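# Put jars in both moving cart trays

## Task

Get one jar standing upright and properly seated in each of the cart's two trays; a tray may already contain a jar, and that counts. Pressing the green button and keeping it pressed briefly makes the cart travel past the arms from one cover to the other without pausing, and it travels only once in each direction; while it travels, the green light on the cover near the right arm is on. Stopping the cart, or nearly stopping it, for more than a moment fails the task. End the scene only after the cart has come to rest again.

## Robot and tools

Robot: two arms, left_arm (left hand) and right_arm (right hand), each with a five-finger hand. Calibrated bases in the scene frame: left_arm at (-0.006, +0.245, 0) m, right_arm at (+0.043, -0.309, 0) m, each turned slightly about z (quat_wxyz about (+1.000, 0, 0, -0.018/-0.019)). A camera stand is fixed behind the arms.

Frames. Scene frame: origin at table-top height midway between the nominal bases, +z up, +x out over the table, left_arm toward +y (not image sides). Fixed cameras and the table use the scene frame. Each arm's hand pose, targets and offsets use that arm's own base frame. The hand point sits 0.15 m from the wrist face along the fingers and 0.05 m in front of the palm; its +z runs along straight fingers, +y out of the palm, +x across the palm away from the thumb on the right hand, toward the thumb on the left hand. Fingers reach about 0.06-0.07 m past the point along +z; a wrist bracket on the little-finger side can strike things.

Row layout (shared by execute_actions and move). One row is a single flat list of 28 numbers, all in [-1, 1], covering both arms even when one is idle: left_arm dx, dy, dz, rx, ry, rz; left hand little, ring, middle, index, thumb_bend, thumb_turn, force_limit, speed; then the same 14 for right_arm. dx..rz are an offset, not a pose: measured from that arm's Hand target at the start of the action (or move), along that arm's base axes; 1.0 = 0.6 m or 180 degrees; rx, ry, rz form one rotation vector turning about the Hand target position. Every row in an action counts from the same start, not the previous row; repeating an offset moves the arm further. All zeros re-requests the current Hand target. Hand numbers are absolute targets: fingers -1 straight to +1 curled; thumb_bend -1 straight to +1 bent; thumb_turn -1 beside the palm to +1 opposite the fingers. force_limit maps -1..+1 to about 0..10 N (15 N for the two thumb motors); speed rises from near 0 at -1 to full at +0.48 and above. There is no 'no change' value: to leave a hand alone, resend its last executed eight numbers (or, before any, its hand_measured plus hand_force_limit and hand_speed).

execute_actions(actions, cameras): actions is a list of actions; each action is up to 15 rows, one per 1/30 s step, the last row held to fill 15 steps. Images return only for an empty actions list or when cameras names them (["all"], [] or names: cam_head_left, cam_head_right, cam_high, cam_low).

move(target, speed, blend, blocking, cameras): target is one 28-number row or a list of up to 15 rows; every row's offsets count from the same starting Hand targets. Paths are straight, end together, take at least 0.5 s and are cut off at 10 s. speed is the top path speed in m/s (0.002 to 4.3, default 0.25; turning up to twice that in rad/s), one value or one per target. blend (m) rounds corners between listed targets; 0 stops at each. blocking=false returns after about 0.5 s while the motion continues. Paths ignore obstacles and the other arm; faster means harder contact and more lag. Avoid routing near an arm's own base. The result adds a move: line (done, off_target, moving, held, fault) and limits (paced = pose clipped, held = steps withheld).

wait(seconds 0-10): lets time run holding last commands; returns early if a running move ends. stop(): brakes a running move. zoom_image(camera, region [x0, y0, x1, y1] pixels, at most 504 square) enlarges part of the latest image. show_instructions() shows reference pages. finished_scene(scene) ends scene 1 or 2 irreversibly.

Results: end_effector_position (m) and end_effector_quat_wxyz in each arm's base frame; Hand target = last commanded pose after clipping, base for the next offsets; Joint positions, velocities (may read within noise), torques (positive toward larger angle, numbers 3 and 4 wrap at ±28 N m); hand_measured, hand_stopped_by (moving, target, force, stalled, fault), hand_load_n (positive = finger pushed open), hand_force_limit, hand_speed. Arms often rest 1-3 cm (up to 5 cm) low of the command without any contact; resend or add the missing offset. Orientation commands are clipped to 40 degrees from the measured one per step. MOTOR HOT appears near 85 °C; at 100 °C an arm drops for 30-60 s.

Gripping: with thumb_turn fully in front, objects about 0.035-0.065 m thick (handles down to 0.025 m) can be held. Close gently at speed -0.94 or lower; to squeeze harder raise force_limit and send a more closed target; to release send a more open one. A lost grip shows as hand_load_n near 0.

Avoid: dropping or flinging jars, releasing moving parts, anything leaving the table, hard hits on fixed items, arm-to-arm contact (including one hand gripping the other's fingers), excessive finger loads, and stalling the cart while it travels. Press the button for a moment only; the cart runs once each way.

Each tool is called after "Request:" by a JSON object that holds its "fn" and its "kwargs".

Reference images:

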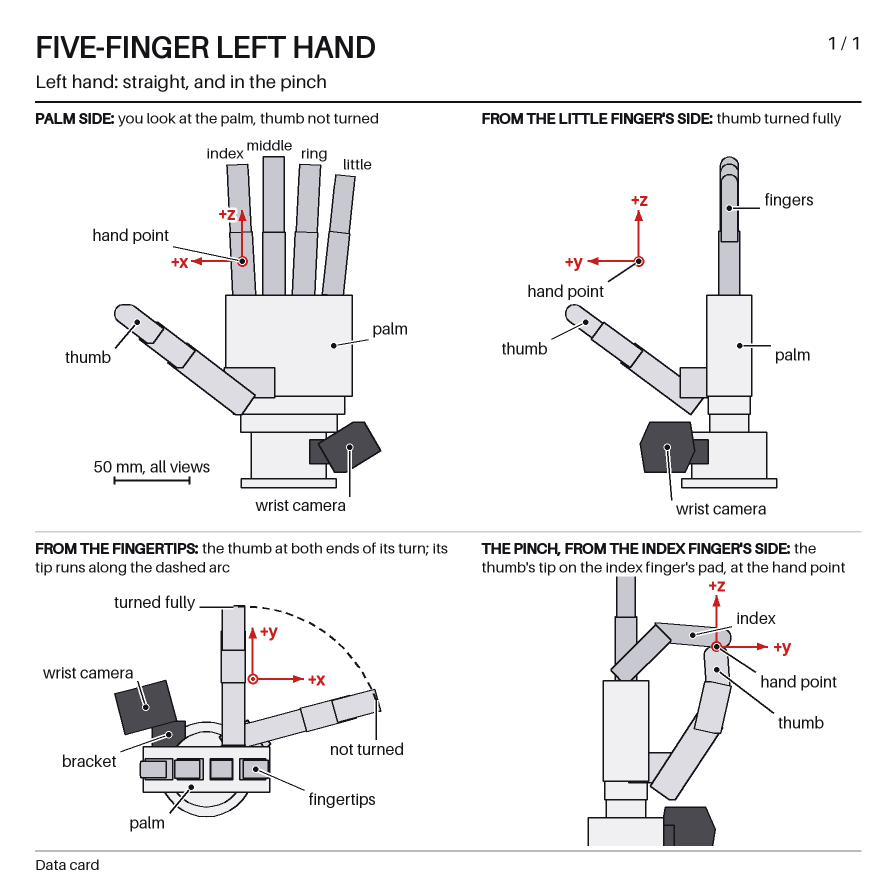

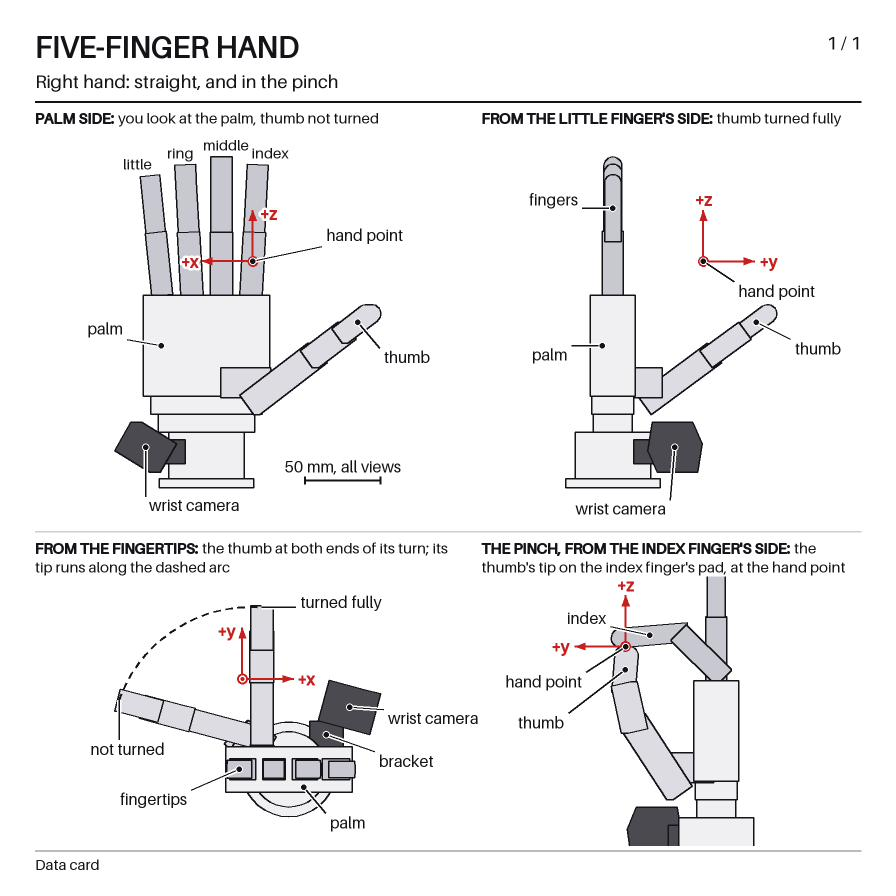

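## Session

Request:
{"fn": "execute_actions", "kwargs": {"actions": []}}

Scene clock: 0.00 s.
left_arm: end_effector_position=(+0.6089, +0.2701, +0.2634) hand_measured=(-1.000, -1.000, -1.000, -1.000, -1.000, -1.000) hand_load_n=(+0.0, +0.0, +0.0, +0.0, +0.0, +0.0) hand_stopped_by=(target, target, target, target, target, target) hand_force_limit=0.00 hand_speed=-0.80 end_effector_quat_wxyz=(-0.491, +0.644, -0.582, -0.076) | right_arm: end_effector_position=(-0.1036, -0.2496, +0.2077) hand_measured=(-1.000, -1.000, -1.000, -1.000, -1.000, -1.000) hand_load_n=(+0.0, +0.0, +0.0, +0.0, +0.0, +0.0) hand_stopped_by=(target, target, target, target, target, target) hand_force_limit=0.00 hand_speed=-0.80 end_effector_quat_wxyz=(+0.204, -0.412, +0.793, -0.399)
Joint positions: left_arm=[0.249 1.696 1.601 -0.577 -0.621 0.455] | right_arm=[-2.387 1.183 1.017 -1.66 -0.904 -1.898]
Joint velocities: within noise
Joint torques (N m): no reading
Heat: left arm: hottest waist 32 °C; right arm: hottest shoulder 33 °C.
Hand target: left_arm +0.6150, +0.2756, +0.2882; -0.509, +0.643, -0.568, -0.067 | right_arm -0.1103, -0.2553, +0.2215; +0.187, -0.416, +0.792, -0.406

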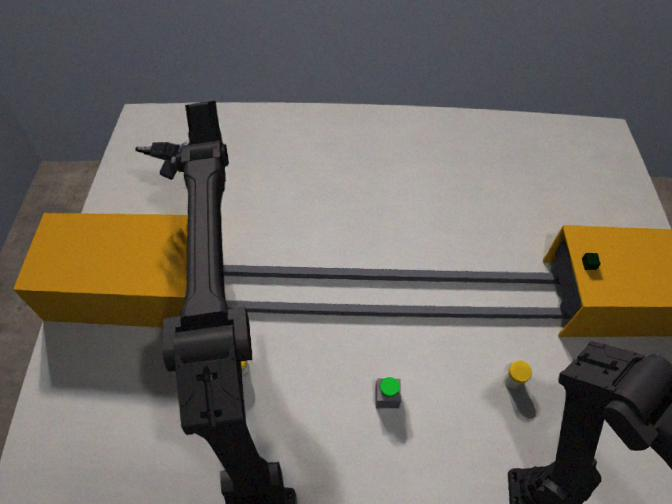

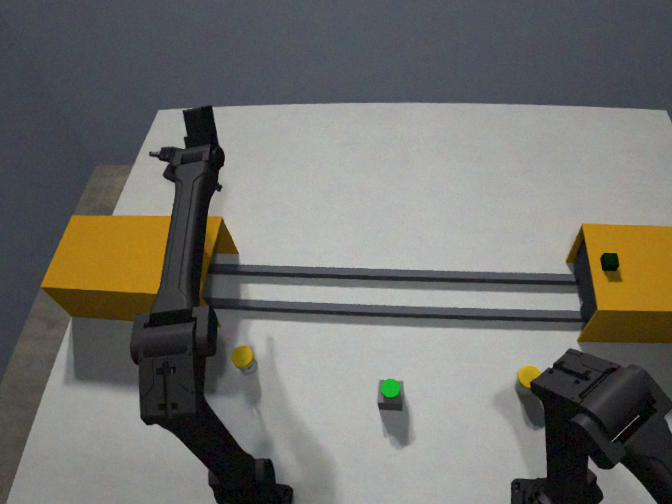

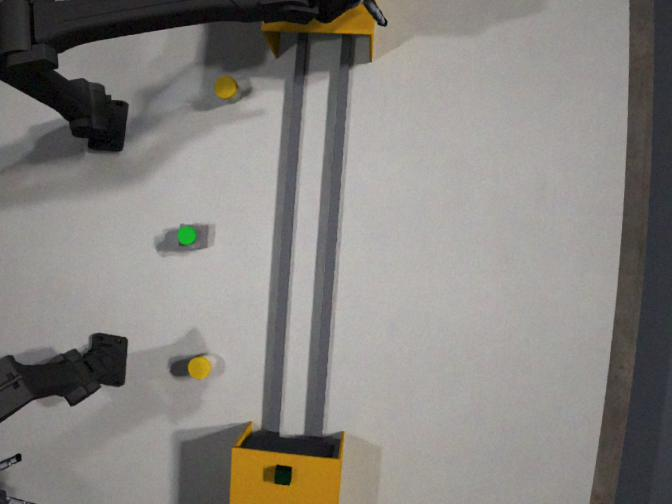

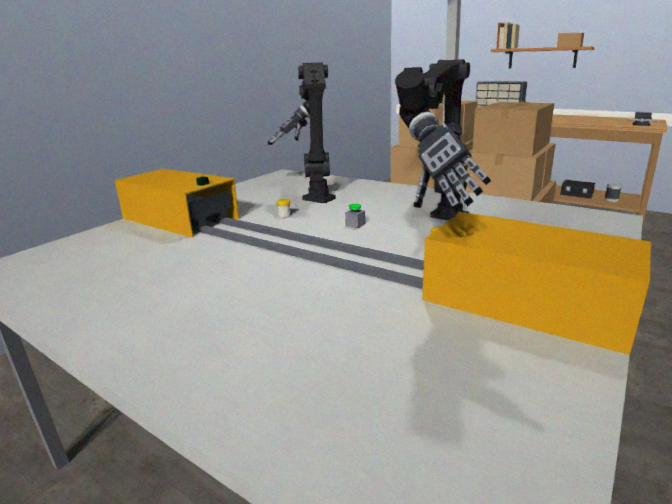

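Request:
{"fn": "zoom_image", "kwargs": {"camera": "cam_low", "region": [100, 150, 450, 300]}}

Request:
{"fn": "zoom_image", "kwargs": {"camera": "cam_high", "region": [120, 300, 400, 504]}}

Request:
{"fn": "zoom_image", "kwargs": {"camera": "cam_high", "region": [130, 0, 430, 280]}}

Request:
{"fn": "zoom_image", "kwargs": {"camera": "cam_head_right", "region": [350, 200, 672, 430]}}

Scaled by 1.440 from the camera's 672x504 image, which has a finer 960x720 frame.

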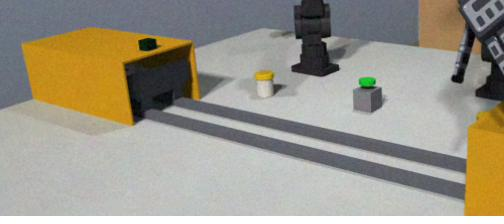

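Scaled by 1.800 from the camera's 672x504 image, which has a finer 960x720 frame.

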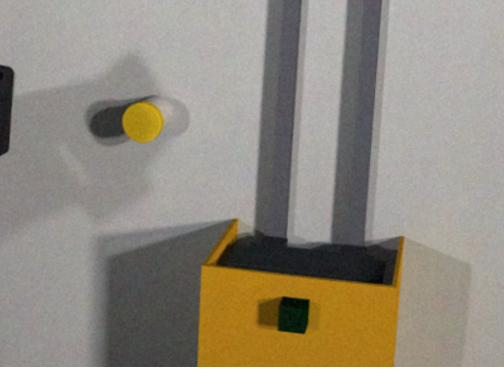

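Scaled by 1.680 from the camera's 672x504 image, which has a finer 960x720 frame.

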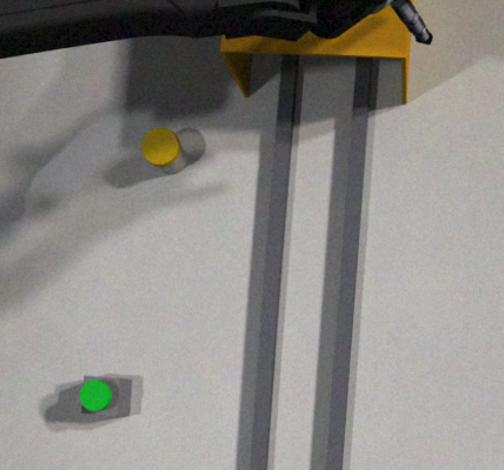

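Scaled by 1.565 from the camera's 672x504 image, which has a finer 960x720 frame.

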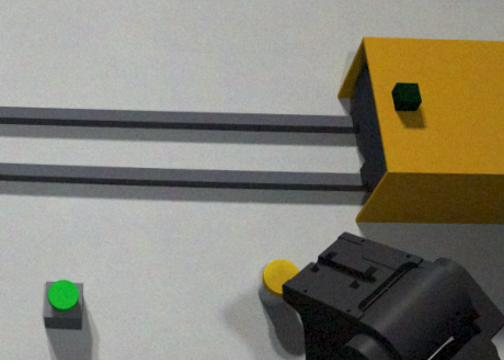

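Request:
{"fn": "zoom_image", "kwargs": {"camera": "cam_low", "region": [110, 160, 250, 265]}}

Request:
{"fn": "zoom_image", "kwargs": {"camera": "cam_high", "region": [220, 410, 360, 504]}}

Request:
{"fn": "zoom_image", "kwargs": {"camera": "cam_low", "region": [240, 180, 400, 300]}}

Scaled by 3.600 from the camera's 672x504 image, which has a finer 960x720 frame.

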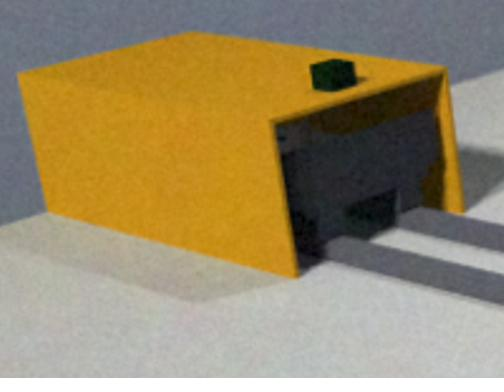

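Scaled by 3.600 from the camera's 672x504 image, which has a finer 960x720 frame.

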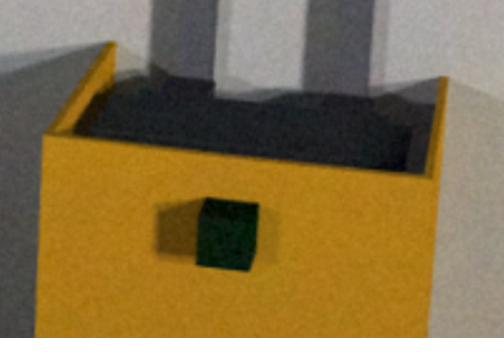

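Scaled by 3.150 from the camera's 672x504 image, which has a finer 960x720 frame.

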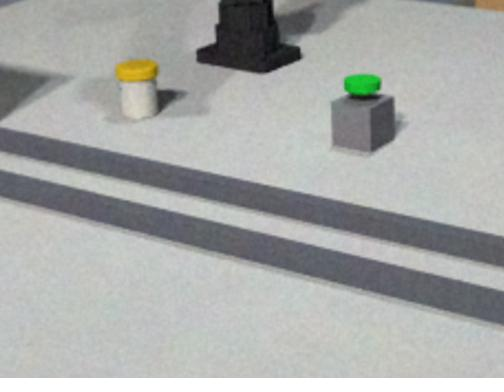

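Request:
{"fn": "move", "kwargs": {"target": [[0,0,0.1,0,0,0,-1,-1,-1,-1,-1,1,0,0, 0.217,-0.141,0.0975,0.022,-0.002,-0.246,-1,-1,-1,-1,-1,-1,0,-0.8],[-0.325,-0.193,0.02,-0.1,-0.065,-0.043,-1,-1,-1,-1,-1,1,0,0, 0.6005,0.0088,0.0975,0,0,-0.045,-1,-1,-1,-1,-1,-1,0,-0.8],[-0.497,-0.318,-0.08,-0.198,-0.13,-0.0853,-1,-1,-1,-1,-1,1,0,0, 0.7505,0.459,0.0975,0,0,0.205,-1,-1,-1,-1,-1,-1,0,-0.8]], "blend": [0.04,0.04,0], "speed": 0.3, "cameras": ["all"]}}

Scene clock: 168.70 s.
left_arm: end_effector_position=(+0.3124, +0.0837, +0.2335) hand_measured=(-1.000, -1.000, -1.000, -1.000, -1.000, +1.000) hand_load_n=(+0.0, +0.0, +0.0, +0.0, +0.0, +0.0) hand_stopped_by=(target, target, target, target, target, target) hand_force_limit=0.00 hand_speed=0.00 end_effector_quat_wxyz=(-0.385, +0.691, -0.537, +0.292) | right_arm: end_effector_position=(+0.3273, +0.0190, +0.2588) hand_measured=(-1.000, -1.000, -1.000, -1.000, -1.000, -1.000) hand_load_n=(-0.5, +0.0, +0.0, +0.0, +0.0, -0.5) hand_stopped_by=(target, target, target, target, target, target) hand_force_limit=0.00 hand_speed=-0.80 end_effector_quat_wxyz=(-0.287, +0.658, -0.625, +0.306)
Joint positions: left_arm=[0.421 0.609 0.674 -0.633 0.136 0.098] | right_arm=[-0.032 0.727 0.85 -0.828 -0.019 -0.074]
Joint torques (N m): left_arm=[-0.09 -1.14 8.98 2.84 0.18 -0.26] | right_arm=[3.19 -2.37 10.65 2.45 0.13 0.06]
Heat: left arm: hottest elbow 36 °C; right arm: hottest elbow 38 °C.
Hand target: left_arm +0.3168, +0.0848, +0.2402; -0.397, +0.687, -0.527, +0.304 | right_arm +0.3400, +0.0201, +0.2800; -0.306, +0.646, -0.619, +0.326
Off the commanded pose: left_arm 0.008 m, 2 deg | right_arm 0.025 m, 4 deg.
move: off_target (right_arm)

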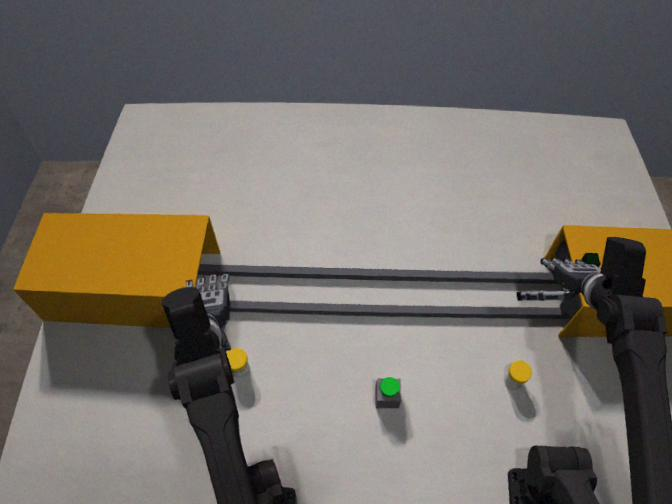

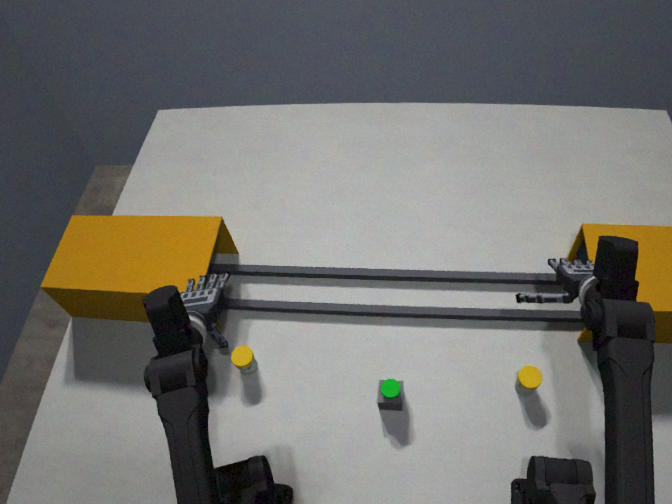

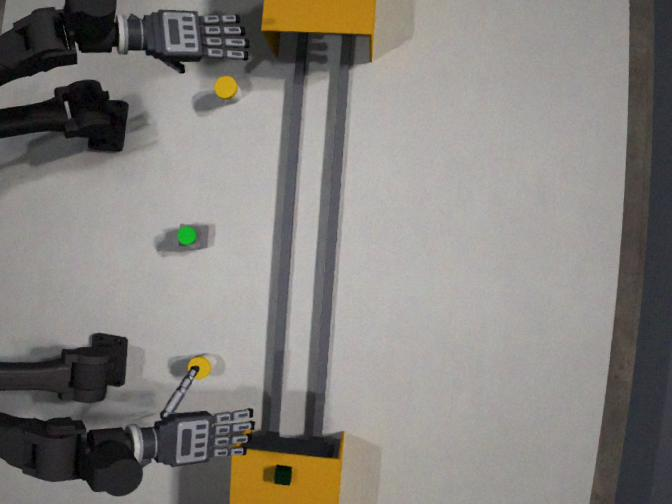

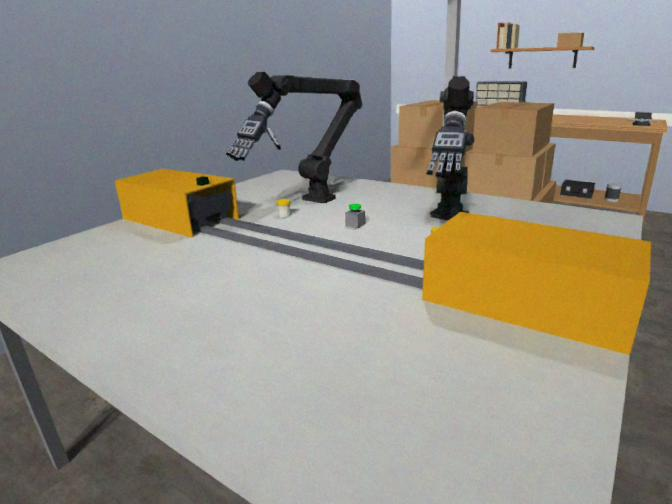

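Request:
{"fn": "move", "kwargs": {"target": [-0.027,0.0087,-0.184,0,0,0,-1,-1,-1,-1,-1,1,0,0, -0.338,0.413,-0.133,-0.1092,0.2234,0.2895,-1,-1,-1,-1,-1,-1,0,-0.8], "speed": 0.25, "cameras": ["all"]}}

Scene clock: 201.00 s.
left_arm: end_effector_position=(+0.2981, +0.0842, +0.1267) hand_measured=(-1.000, -1.000, -1.000, -1.000, -1.000, +1.000) hand_load_n=(+0.0, +0.0, +0.0, -0.5, +0.0, +0.0) hand_stopped_by=(target, target, target, target, target, target) hand_force_limit=0.00 hand_speed=0.00 end_effector_quat_wxyz=(-0.383, +0.695, -0.528, +0.303) | right_arm: end_effector_position=(+0.1290, +0.2485, +0.1734) hand_measured=(-1.000, -1.000, -1.000, -1.000, -1.000, -1.000) hand_load_n=(+0.0, +0.0, +0.0, +0.0, +0.0, +0.0) hand_stopped_by=(target, target, target, target, target, target) hand_force_limit=0.00 hand_speed=-0.80 end_effector_quat_wxyz=(-0.053, +0.958, -0.282, +0.017)
Joint positions: left_arm=[0.475 0.582 0.38 -0.359 0.189 0.098] | right_arm=[0.987 1.155 1.003 -1.307 0.001 -0.011]
Joint torques (N m): left_arm=[-0.09 -0.26 8.84 2.77 0.21 0.05] | right_arm=[2.84 -6.59 12.66 -0.28 -0.12 0.06]
Heat: left arm: hottest elbow 33 °C; right arm: hottest elbow 38 °C.
Hand target: left_arm +0.3006, +0.0900, +0.1298; -0.397, +0.687, -0.527, +0.304 | right_arm +0.1372, +0.2679, +0.2002; -0.083, +0.955, -0.283, +0.025
Off the commanded pose: left_arm 0.007 m, 2 deg | right_arm 0.034 m, 4 deg.
move: off_target (right_arm)

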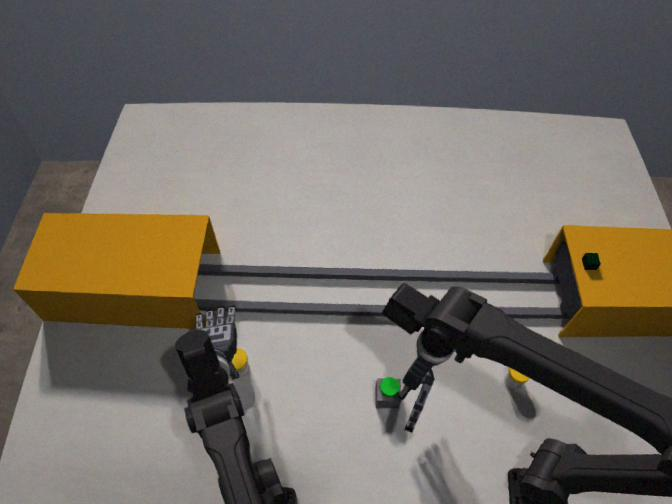

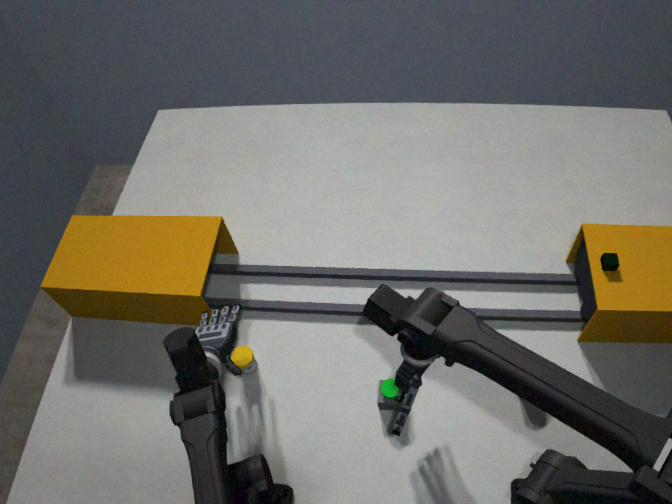

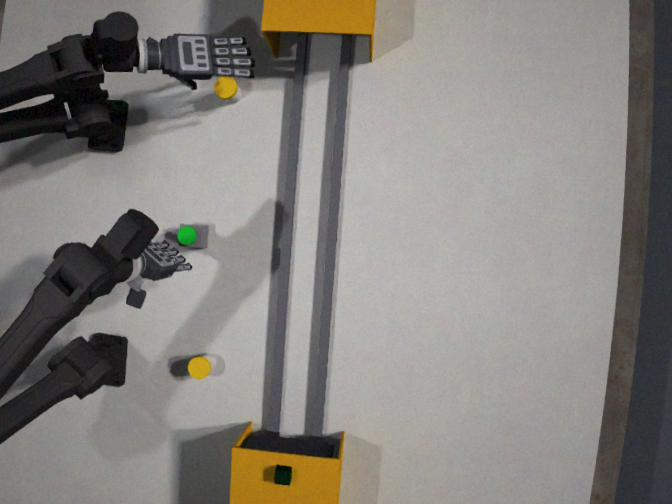

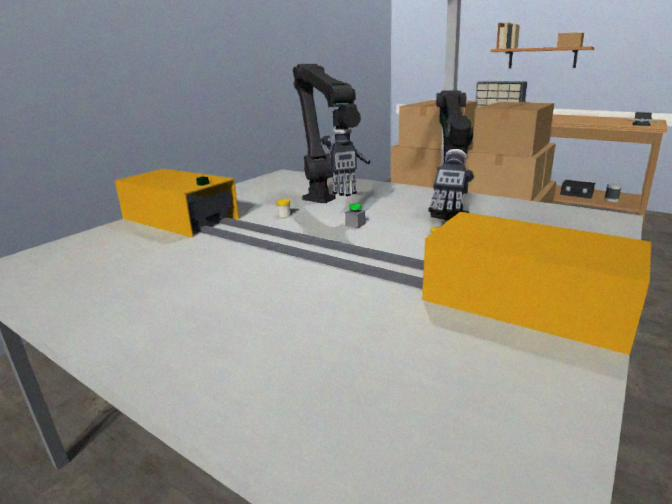

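Request:
{"fn": "zoom_image", "kwargs": {"camera": "cam_high", "region": [130, 10, 290, 130]}}

Request:
{"fn": "zoom_image", "kwargs": {"camera": "cam_head_right", "region": [170, 280, 290, 400]}}

Request:
{"fn": "zoom_image", "kwargs": {"camera": "cam_high", "region": [110, 200, 230, 310]}}

Scaled by 3.150 from the camera's 672x504 image, which has a finer 960x720 frame.

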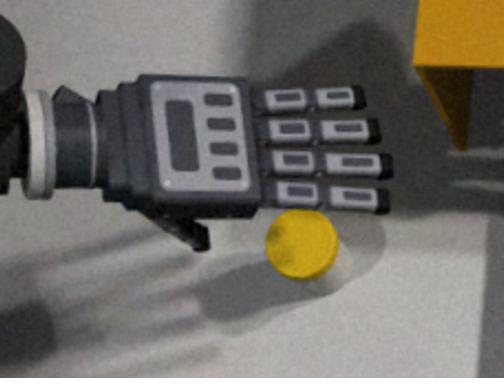

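Scaled by 4.200 from the camera's 672x504 image, which has a finer 960x720 frame.

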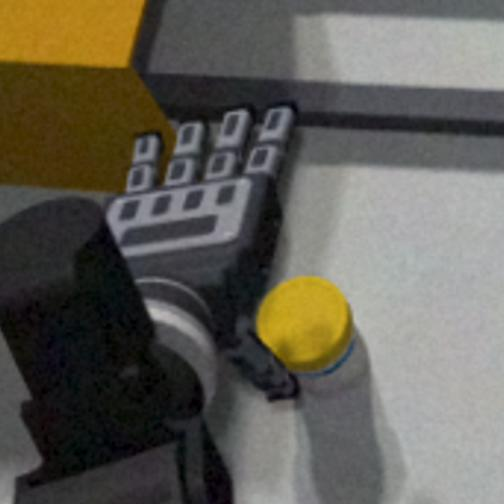

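Scaled by 4.200 from the camera's 672x504 image, which has a finer 960x720 frame.

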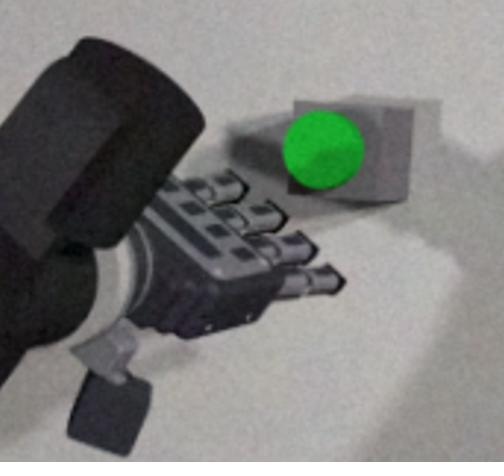

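Request:
{"fn": "move", "kwargs": {"target": [0.009,0.0017,-0.136,0,0,0,-1,-1,-1,-1,-1,1,0,0, 0.006,0.057,0.0,0,0,0,-1,-1,-1,-1,-1,-1,0,-0.8], "speed": 0.12, "cameras": ["all"]}}

Request:
{"fn": "zoom_image", "kwargs": {"camera": "cam_high", "region": [130, 10, 290, 130]}}

Request:
{"fn": "zoom_image", "kwargs": {"camera": "cam_high", "region": [110, 200, 230, 310]}}

Request:
{"fn": "zoom_image", "kwargs": {"camera": "cam_low", "region": [300, 130, 500, 260]}}

Scene clock: 231.57 s.
left_arm: end_effector_position=(+0.3027, +0.0872, +0.0451) hand_measured=(-1.000, -1.000, -1.000, -1.000, -1.000, +1.000) hand_load_n=(+0.0, +0.0, +0.0, +0.0, +0.0, +0.0) hand_stopped_by=(target, target, target, target, target, target) hand_force_limit=0.00 hand_speed=0.00 end_effector_quat_wxyz=(-0.385, +0.695, -0.527, +0.302) | right_arm: end_effector_position=(+0.1305, +0.2783, +0.1758) hand_measured=(-1.000, -1.000, -1.000, -1.000, -1.000, -1.000) hand_load_n=(+0.0, +0.0, +0.0, +0.0, +0.0, +0.0) hand_stopped_by=(target, target, target, target, target, target) hand_force_limit=0.00 hand_speed=-0.80 end_effector_quat_wxyz=(-0.049, +0.958, -0.283, +0.013)
Joint positions: left_arm=[0.475 0.788 0.205 0.024 0.186 0.098] | right_arm=[1.028 1.233 1.071 -1.307 0.001 0.032]
Joint torques (N m): left_arm=[-0.85 -0.56 7.72 2.78 0.01 0] | right_arm=[3.14 -7.36 12.63 0.27 0.13 0.06]
Heat: left arm: hottest elbow 34 °C; right arm: hottest elbow 39 °C.
Hand target: left_arm +0.3060, +0.0910, +0.0482; -0.397, +0.687, -0.527, +0.304 | right_arm +0.1408, +0.3021, +0.2002; -0.083, +0.955, -0.283, +0.025
Off the commanded pose: left_arm 0.006 m, 2 deg | right_arm 0.036 m, 4 deg.
move: off_target (right_arm)

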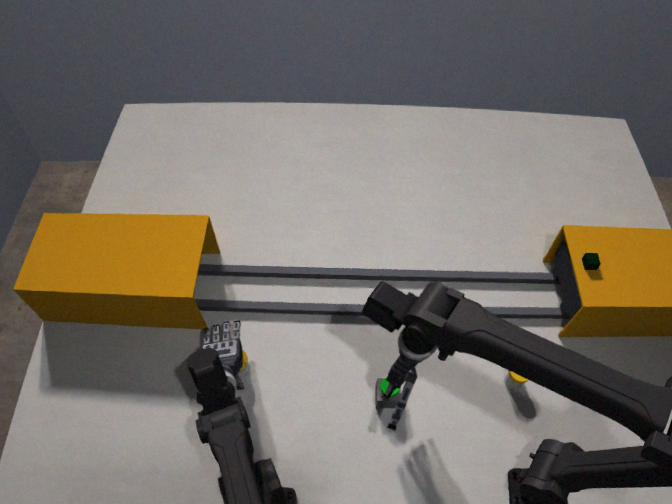

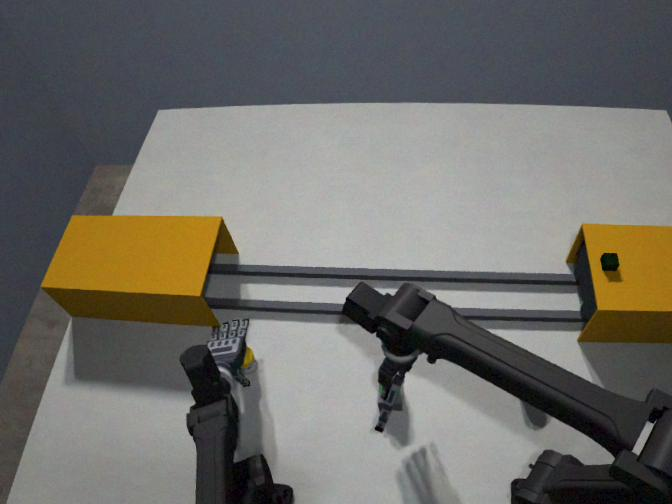

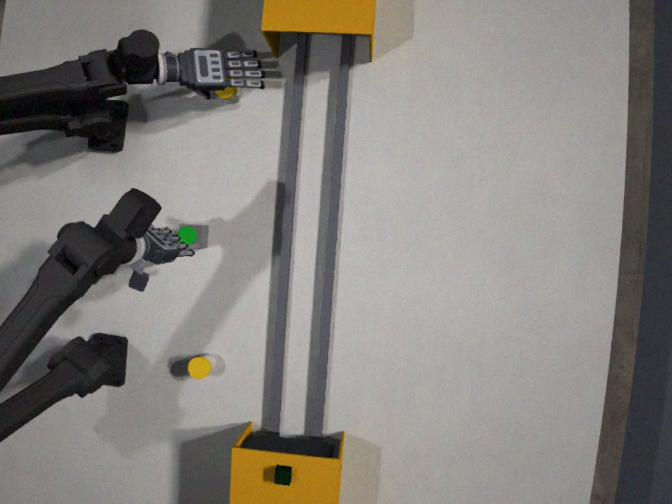

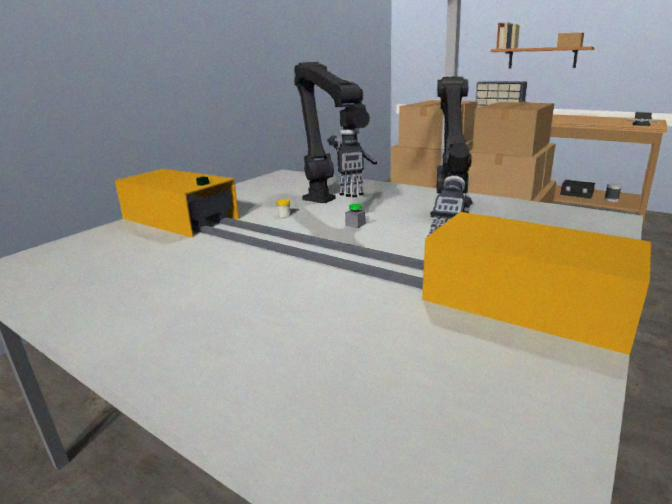

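Scaled by 3.150 from the camera's 672x504 image, which has a finer 960x720 frame.

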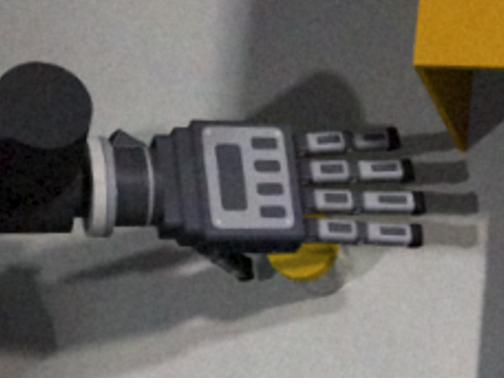

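Scaled by 4.200 from the camera's 672x504 image, which has a finer 960x720 frame.

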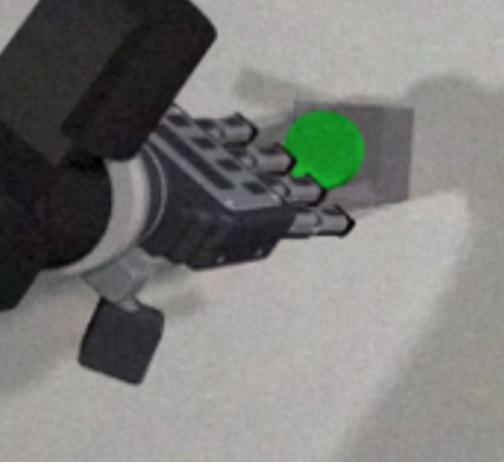

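Scaled by 2.520 from the camera's 672x504 image, which has a finer 960x720 frame.

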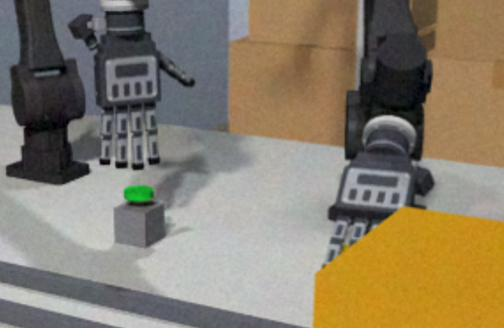

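Request:
{"fn": "move", "kwargs": {"target": [0,0,0,0,0,0,-1,-1,0.3,0.3,-0.1,1,-0.2,-0.85, 0.005,0.007,-0.05,0,0,0,-1,-1,-1,-1,-1,-1,0,-0.8], "speed": 0.1, "cameras": ["cam_high","cam_low","cam_head_right"]}}

Request:
{"fn": "zoom_image", "kwargs": {"camera": "cam_high", "region": [130, 10, 290, 130]}}

Request:
{"fn": "zoom_image", "kwargs": {"camera": "cam_high", "region": [110, 200, 230, 310]}}

Request:
{"fn": "zoom_image", "kwargs": {"camera": "cam_low", "region": [300, 130, 500, 260]}}

Scene clock: 246.20 s.
left_arm: end_effector_position=(+0.3029, +0.0874, +0.0454) hand_measured=(-1.000, -1.000, -0.126, -0.100, -0.548, +1.000) hand_load_n=(+0.0, +0.0, +3.0, +6.5, +7.5, +0.0) hand_stopped_by=(target, target, force, force, force, target) hand_force_limit=-0.20 hand_speed=-0.85 end_effector_quat_wxyz=(-0.385, +0.695, -0.527, +0.303) | right_arm: end_effector_position=(+0.1402, +0.2945, +0.1650) hand_measured=(-1.000, -1.000, -1.000, -1.000, -1.000, -1.000) hand_load_n=(+0.0, +0.0, +0.0, +0.0, +0.5, +0.0) hand_stopped_by=(target, target, target, target, target, target) hand_force_limit=0.00 hand_speed=-0.80 end_effector_quat_wxyz=(-0.065, +0.957, -0.283, +0.018)
Joint positions: left_arm=[0.475 0.788 0.205 0.026 0.186 0.098] | right_arm=[1.028 1.264 1.071 -1.243 0.001 0.032]
Joint torques (N m): left_arm=[-0.85 -0.56 7.71 2.76 0.01 0.01] | right_arm=[3.02 -7.82 8.62 0.99 0.13 0.05]
Heat: left arm: hottest elbow 33 °C; right arm: hottest elbow 39 °C.
Hand target: left_arm +0.3060, +0.0910, +0.0482; -0.397, +0.687, -0.527, +0.304 | right_arm +0.1438, +0.3063, +0.1702; -0.083, +0.955, -0.283, +0.025
Off the commanded pose: left_arm 0.006 m, 2 deg | right_arm 0.013 m, 2 deg.
move: off_target (right_arm)
Images, in order (width x height): cam_head_right 672x504, cam_high 672x504, cam_low 672x504.

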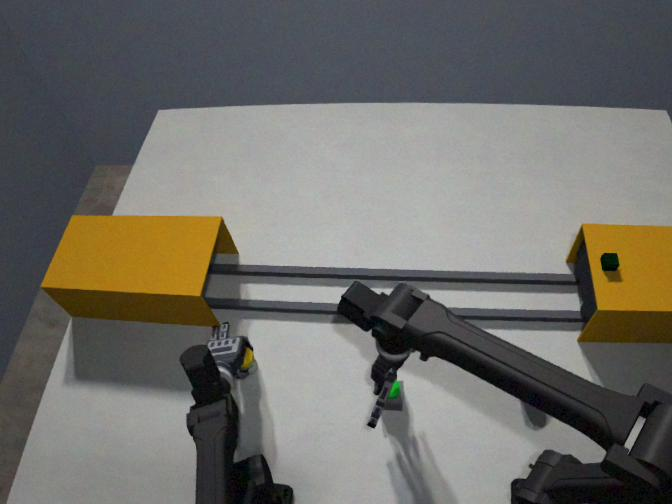

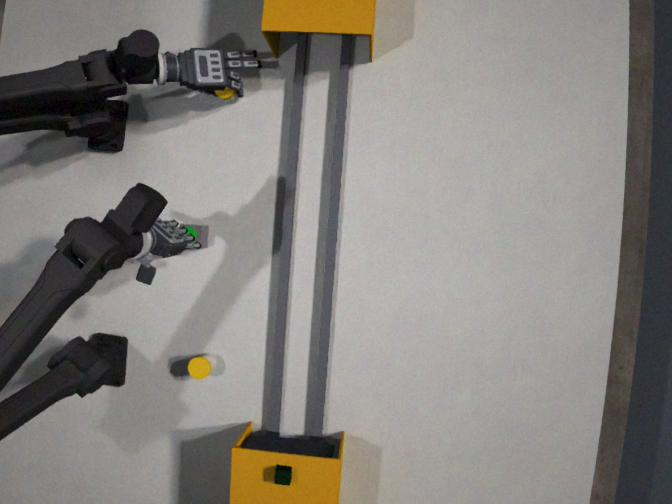

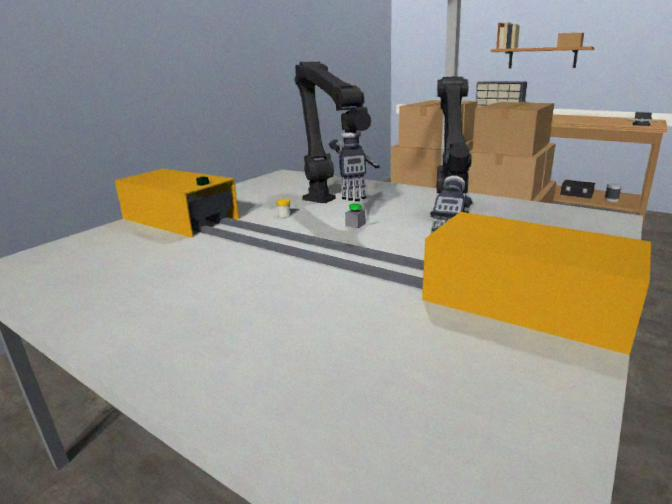

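Scaled by 3.150 from the camera's 672x504 image, which has a finer 960x720 frame.

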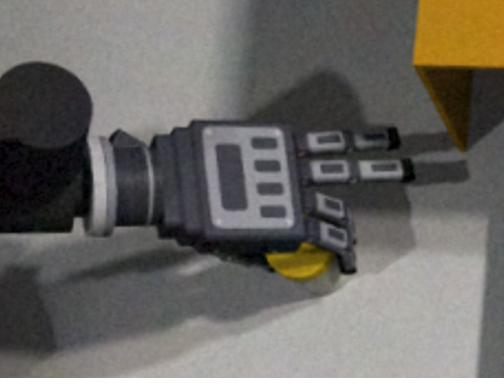

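Scaled by 4.200 from the camera's 672x504 image, which has a finer 960x720 frame.

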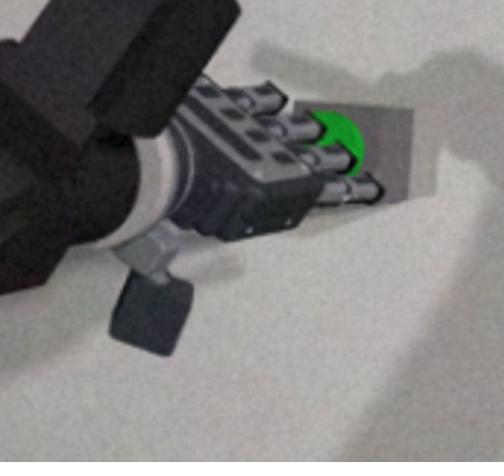

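Scaled by 2.520 from the camera's 672x504 image, which has a finer 960x720 frame.

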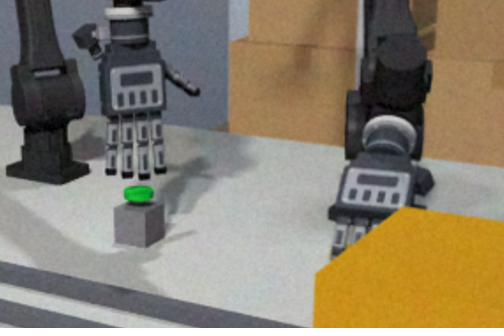

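Request:
{"fn": "move", "kwargs": {"target": [0,0,0.25,0,0,0,-1,-1,0.3,0.3,-0.1,1,-0.2,-0.85, 0,0,0,0,0,0,-1,-1,-1,-1,-1,-1,0,-0.8], "speed": 0.15, "cameras": ["all"]}}

Request:
{"fn": "zoom_image", "kwargs": {"camera": "cam_low", "region": [380, 100, 520, 260]}}

Request:
{"fn": "zoom_image", "kwargs": {"camera": "cam_head_right", "region": [170, 280, 290, 400]}}

Scene clock: 256.43 s.
left_arm: end_effector_position=(+0.2941, +0.0838, +0.1551) hand_measured=(-1.000, -1.000, -0.126, -0.100, -0.548, +1.000) hand_load_n=(+0.0, +0.0, +2.5, +6.0, +7.5, +0.0) hand_stopped_by=(target, target, force, force, force, target) hand_force_limit=-0.20 hand_speed=-0.85 end_effector_quat_wxyz=(-0.368, +0.706, -0.531, +0.292) | right_arm: end_effector_position=(+0.1402, +0.2945, +0.1650) hand_measured=(-1.000, -1.000, -1.000, -1.000, -1.000, -1.000) hand_load_n=(+0.0, +0.0, +0.0, +0.0, +0.0, +0.0) hand_stopped_by=(target, target, target, target, target, target) hand_force_limit=0.00 hand_speed=-0.80 end_effector_quat_wxyz=(-0.065, +0.957, -0.283, +0.018)
Joint positions: left_arm=[0.475 0.576 0.475 -0.504 0.182 0.098] | right_arm=[1.028 1.264 1.071 -1.243 0.001 0.032]
Joint torques (N m): left_arm=[-0.97 -0.85 15.36 0.96 0.17 -0.01] | right_arm=[3.02 -7.88 8.62 0.99 0.13 0.05]
Heat: left arm: hottest elbow 33 °C; right arm: hottest elbow 39 °C.
Hand target: left_arm +0.3060, +0.0910, +0.1982; -0.397, +0.687, -0.527, +0.304 | right_arm +0.1438, +0.3063, +0.1702; -0.083, +0.955, -0.283, +0.025
Off the commanded pose: left_arm 0.045 m, 4 deg | right_arm 0.013 m, 2 deg.
move: off_target (left_arm, right_arm)

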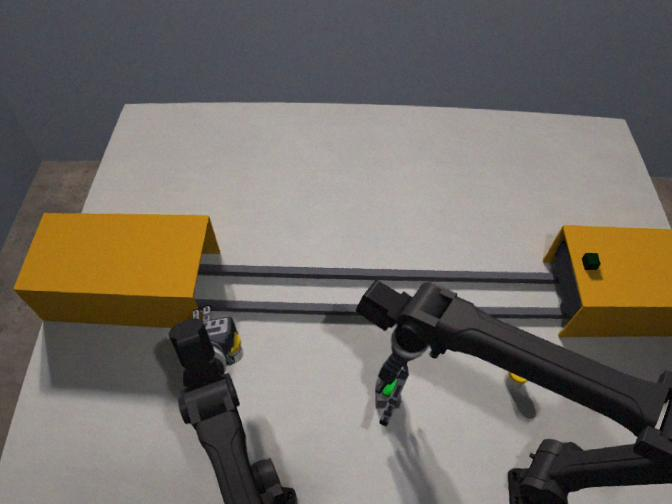

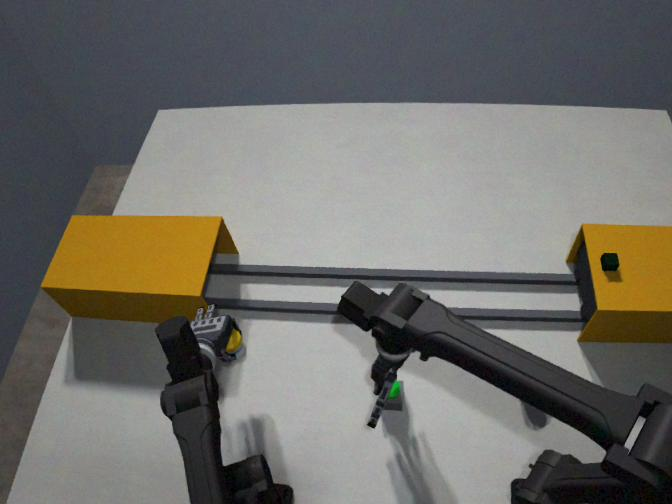

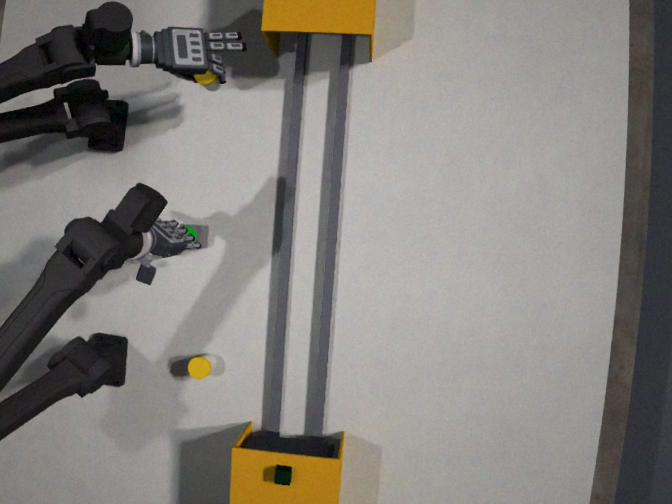

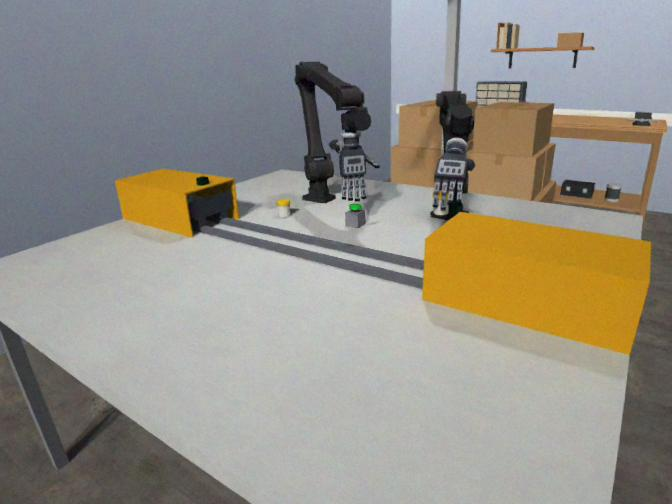

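Scaled by 3.150 from the camera's 672x504 image, which has a finer 960x720 frame.

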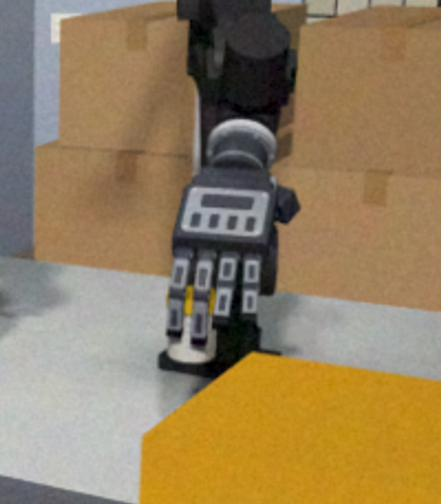

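Scaled by 4.200 from the camera's 672x504 image, which has a finer 960x720 frame.

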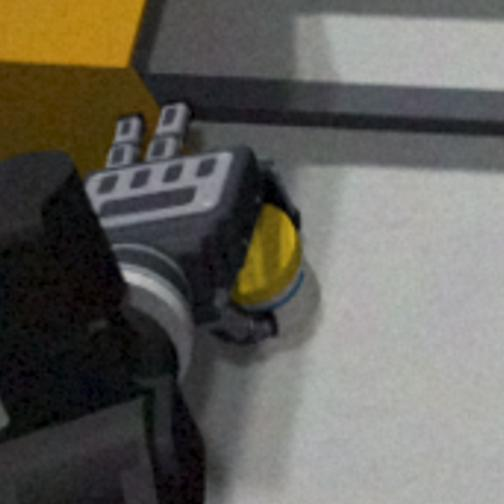

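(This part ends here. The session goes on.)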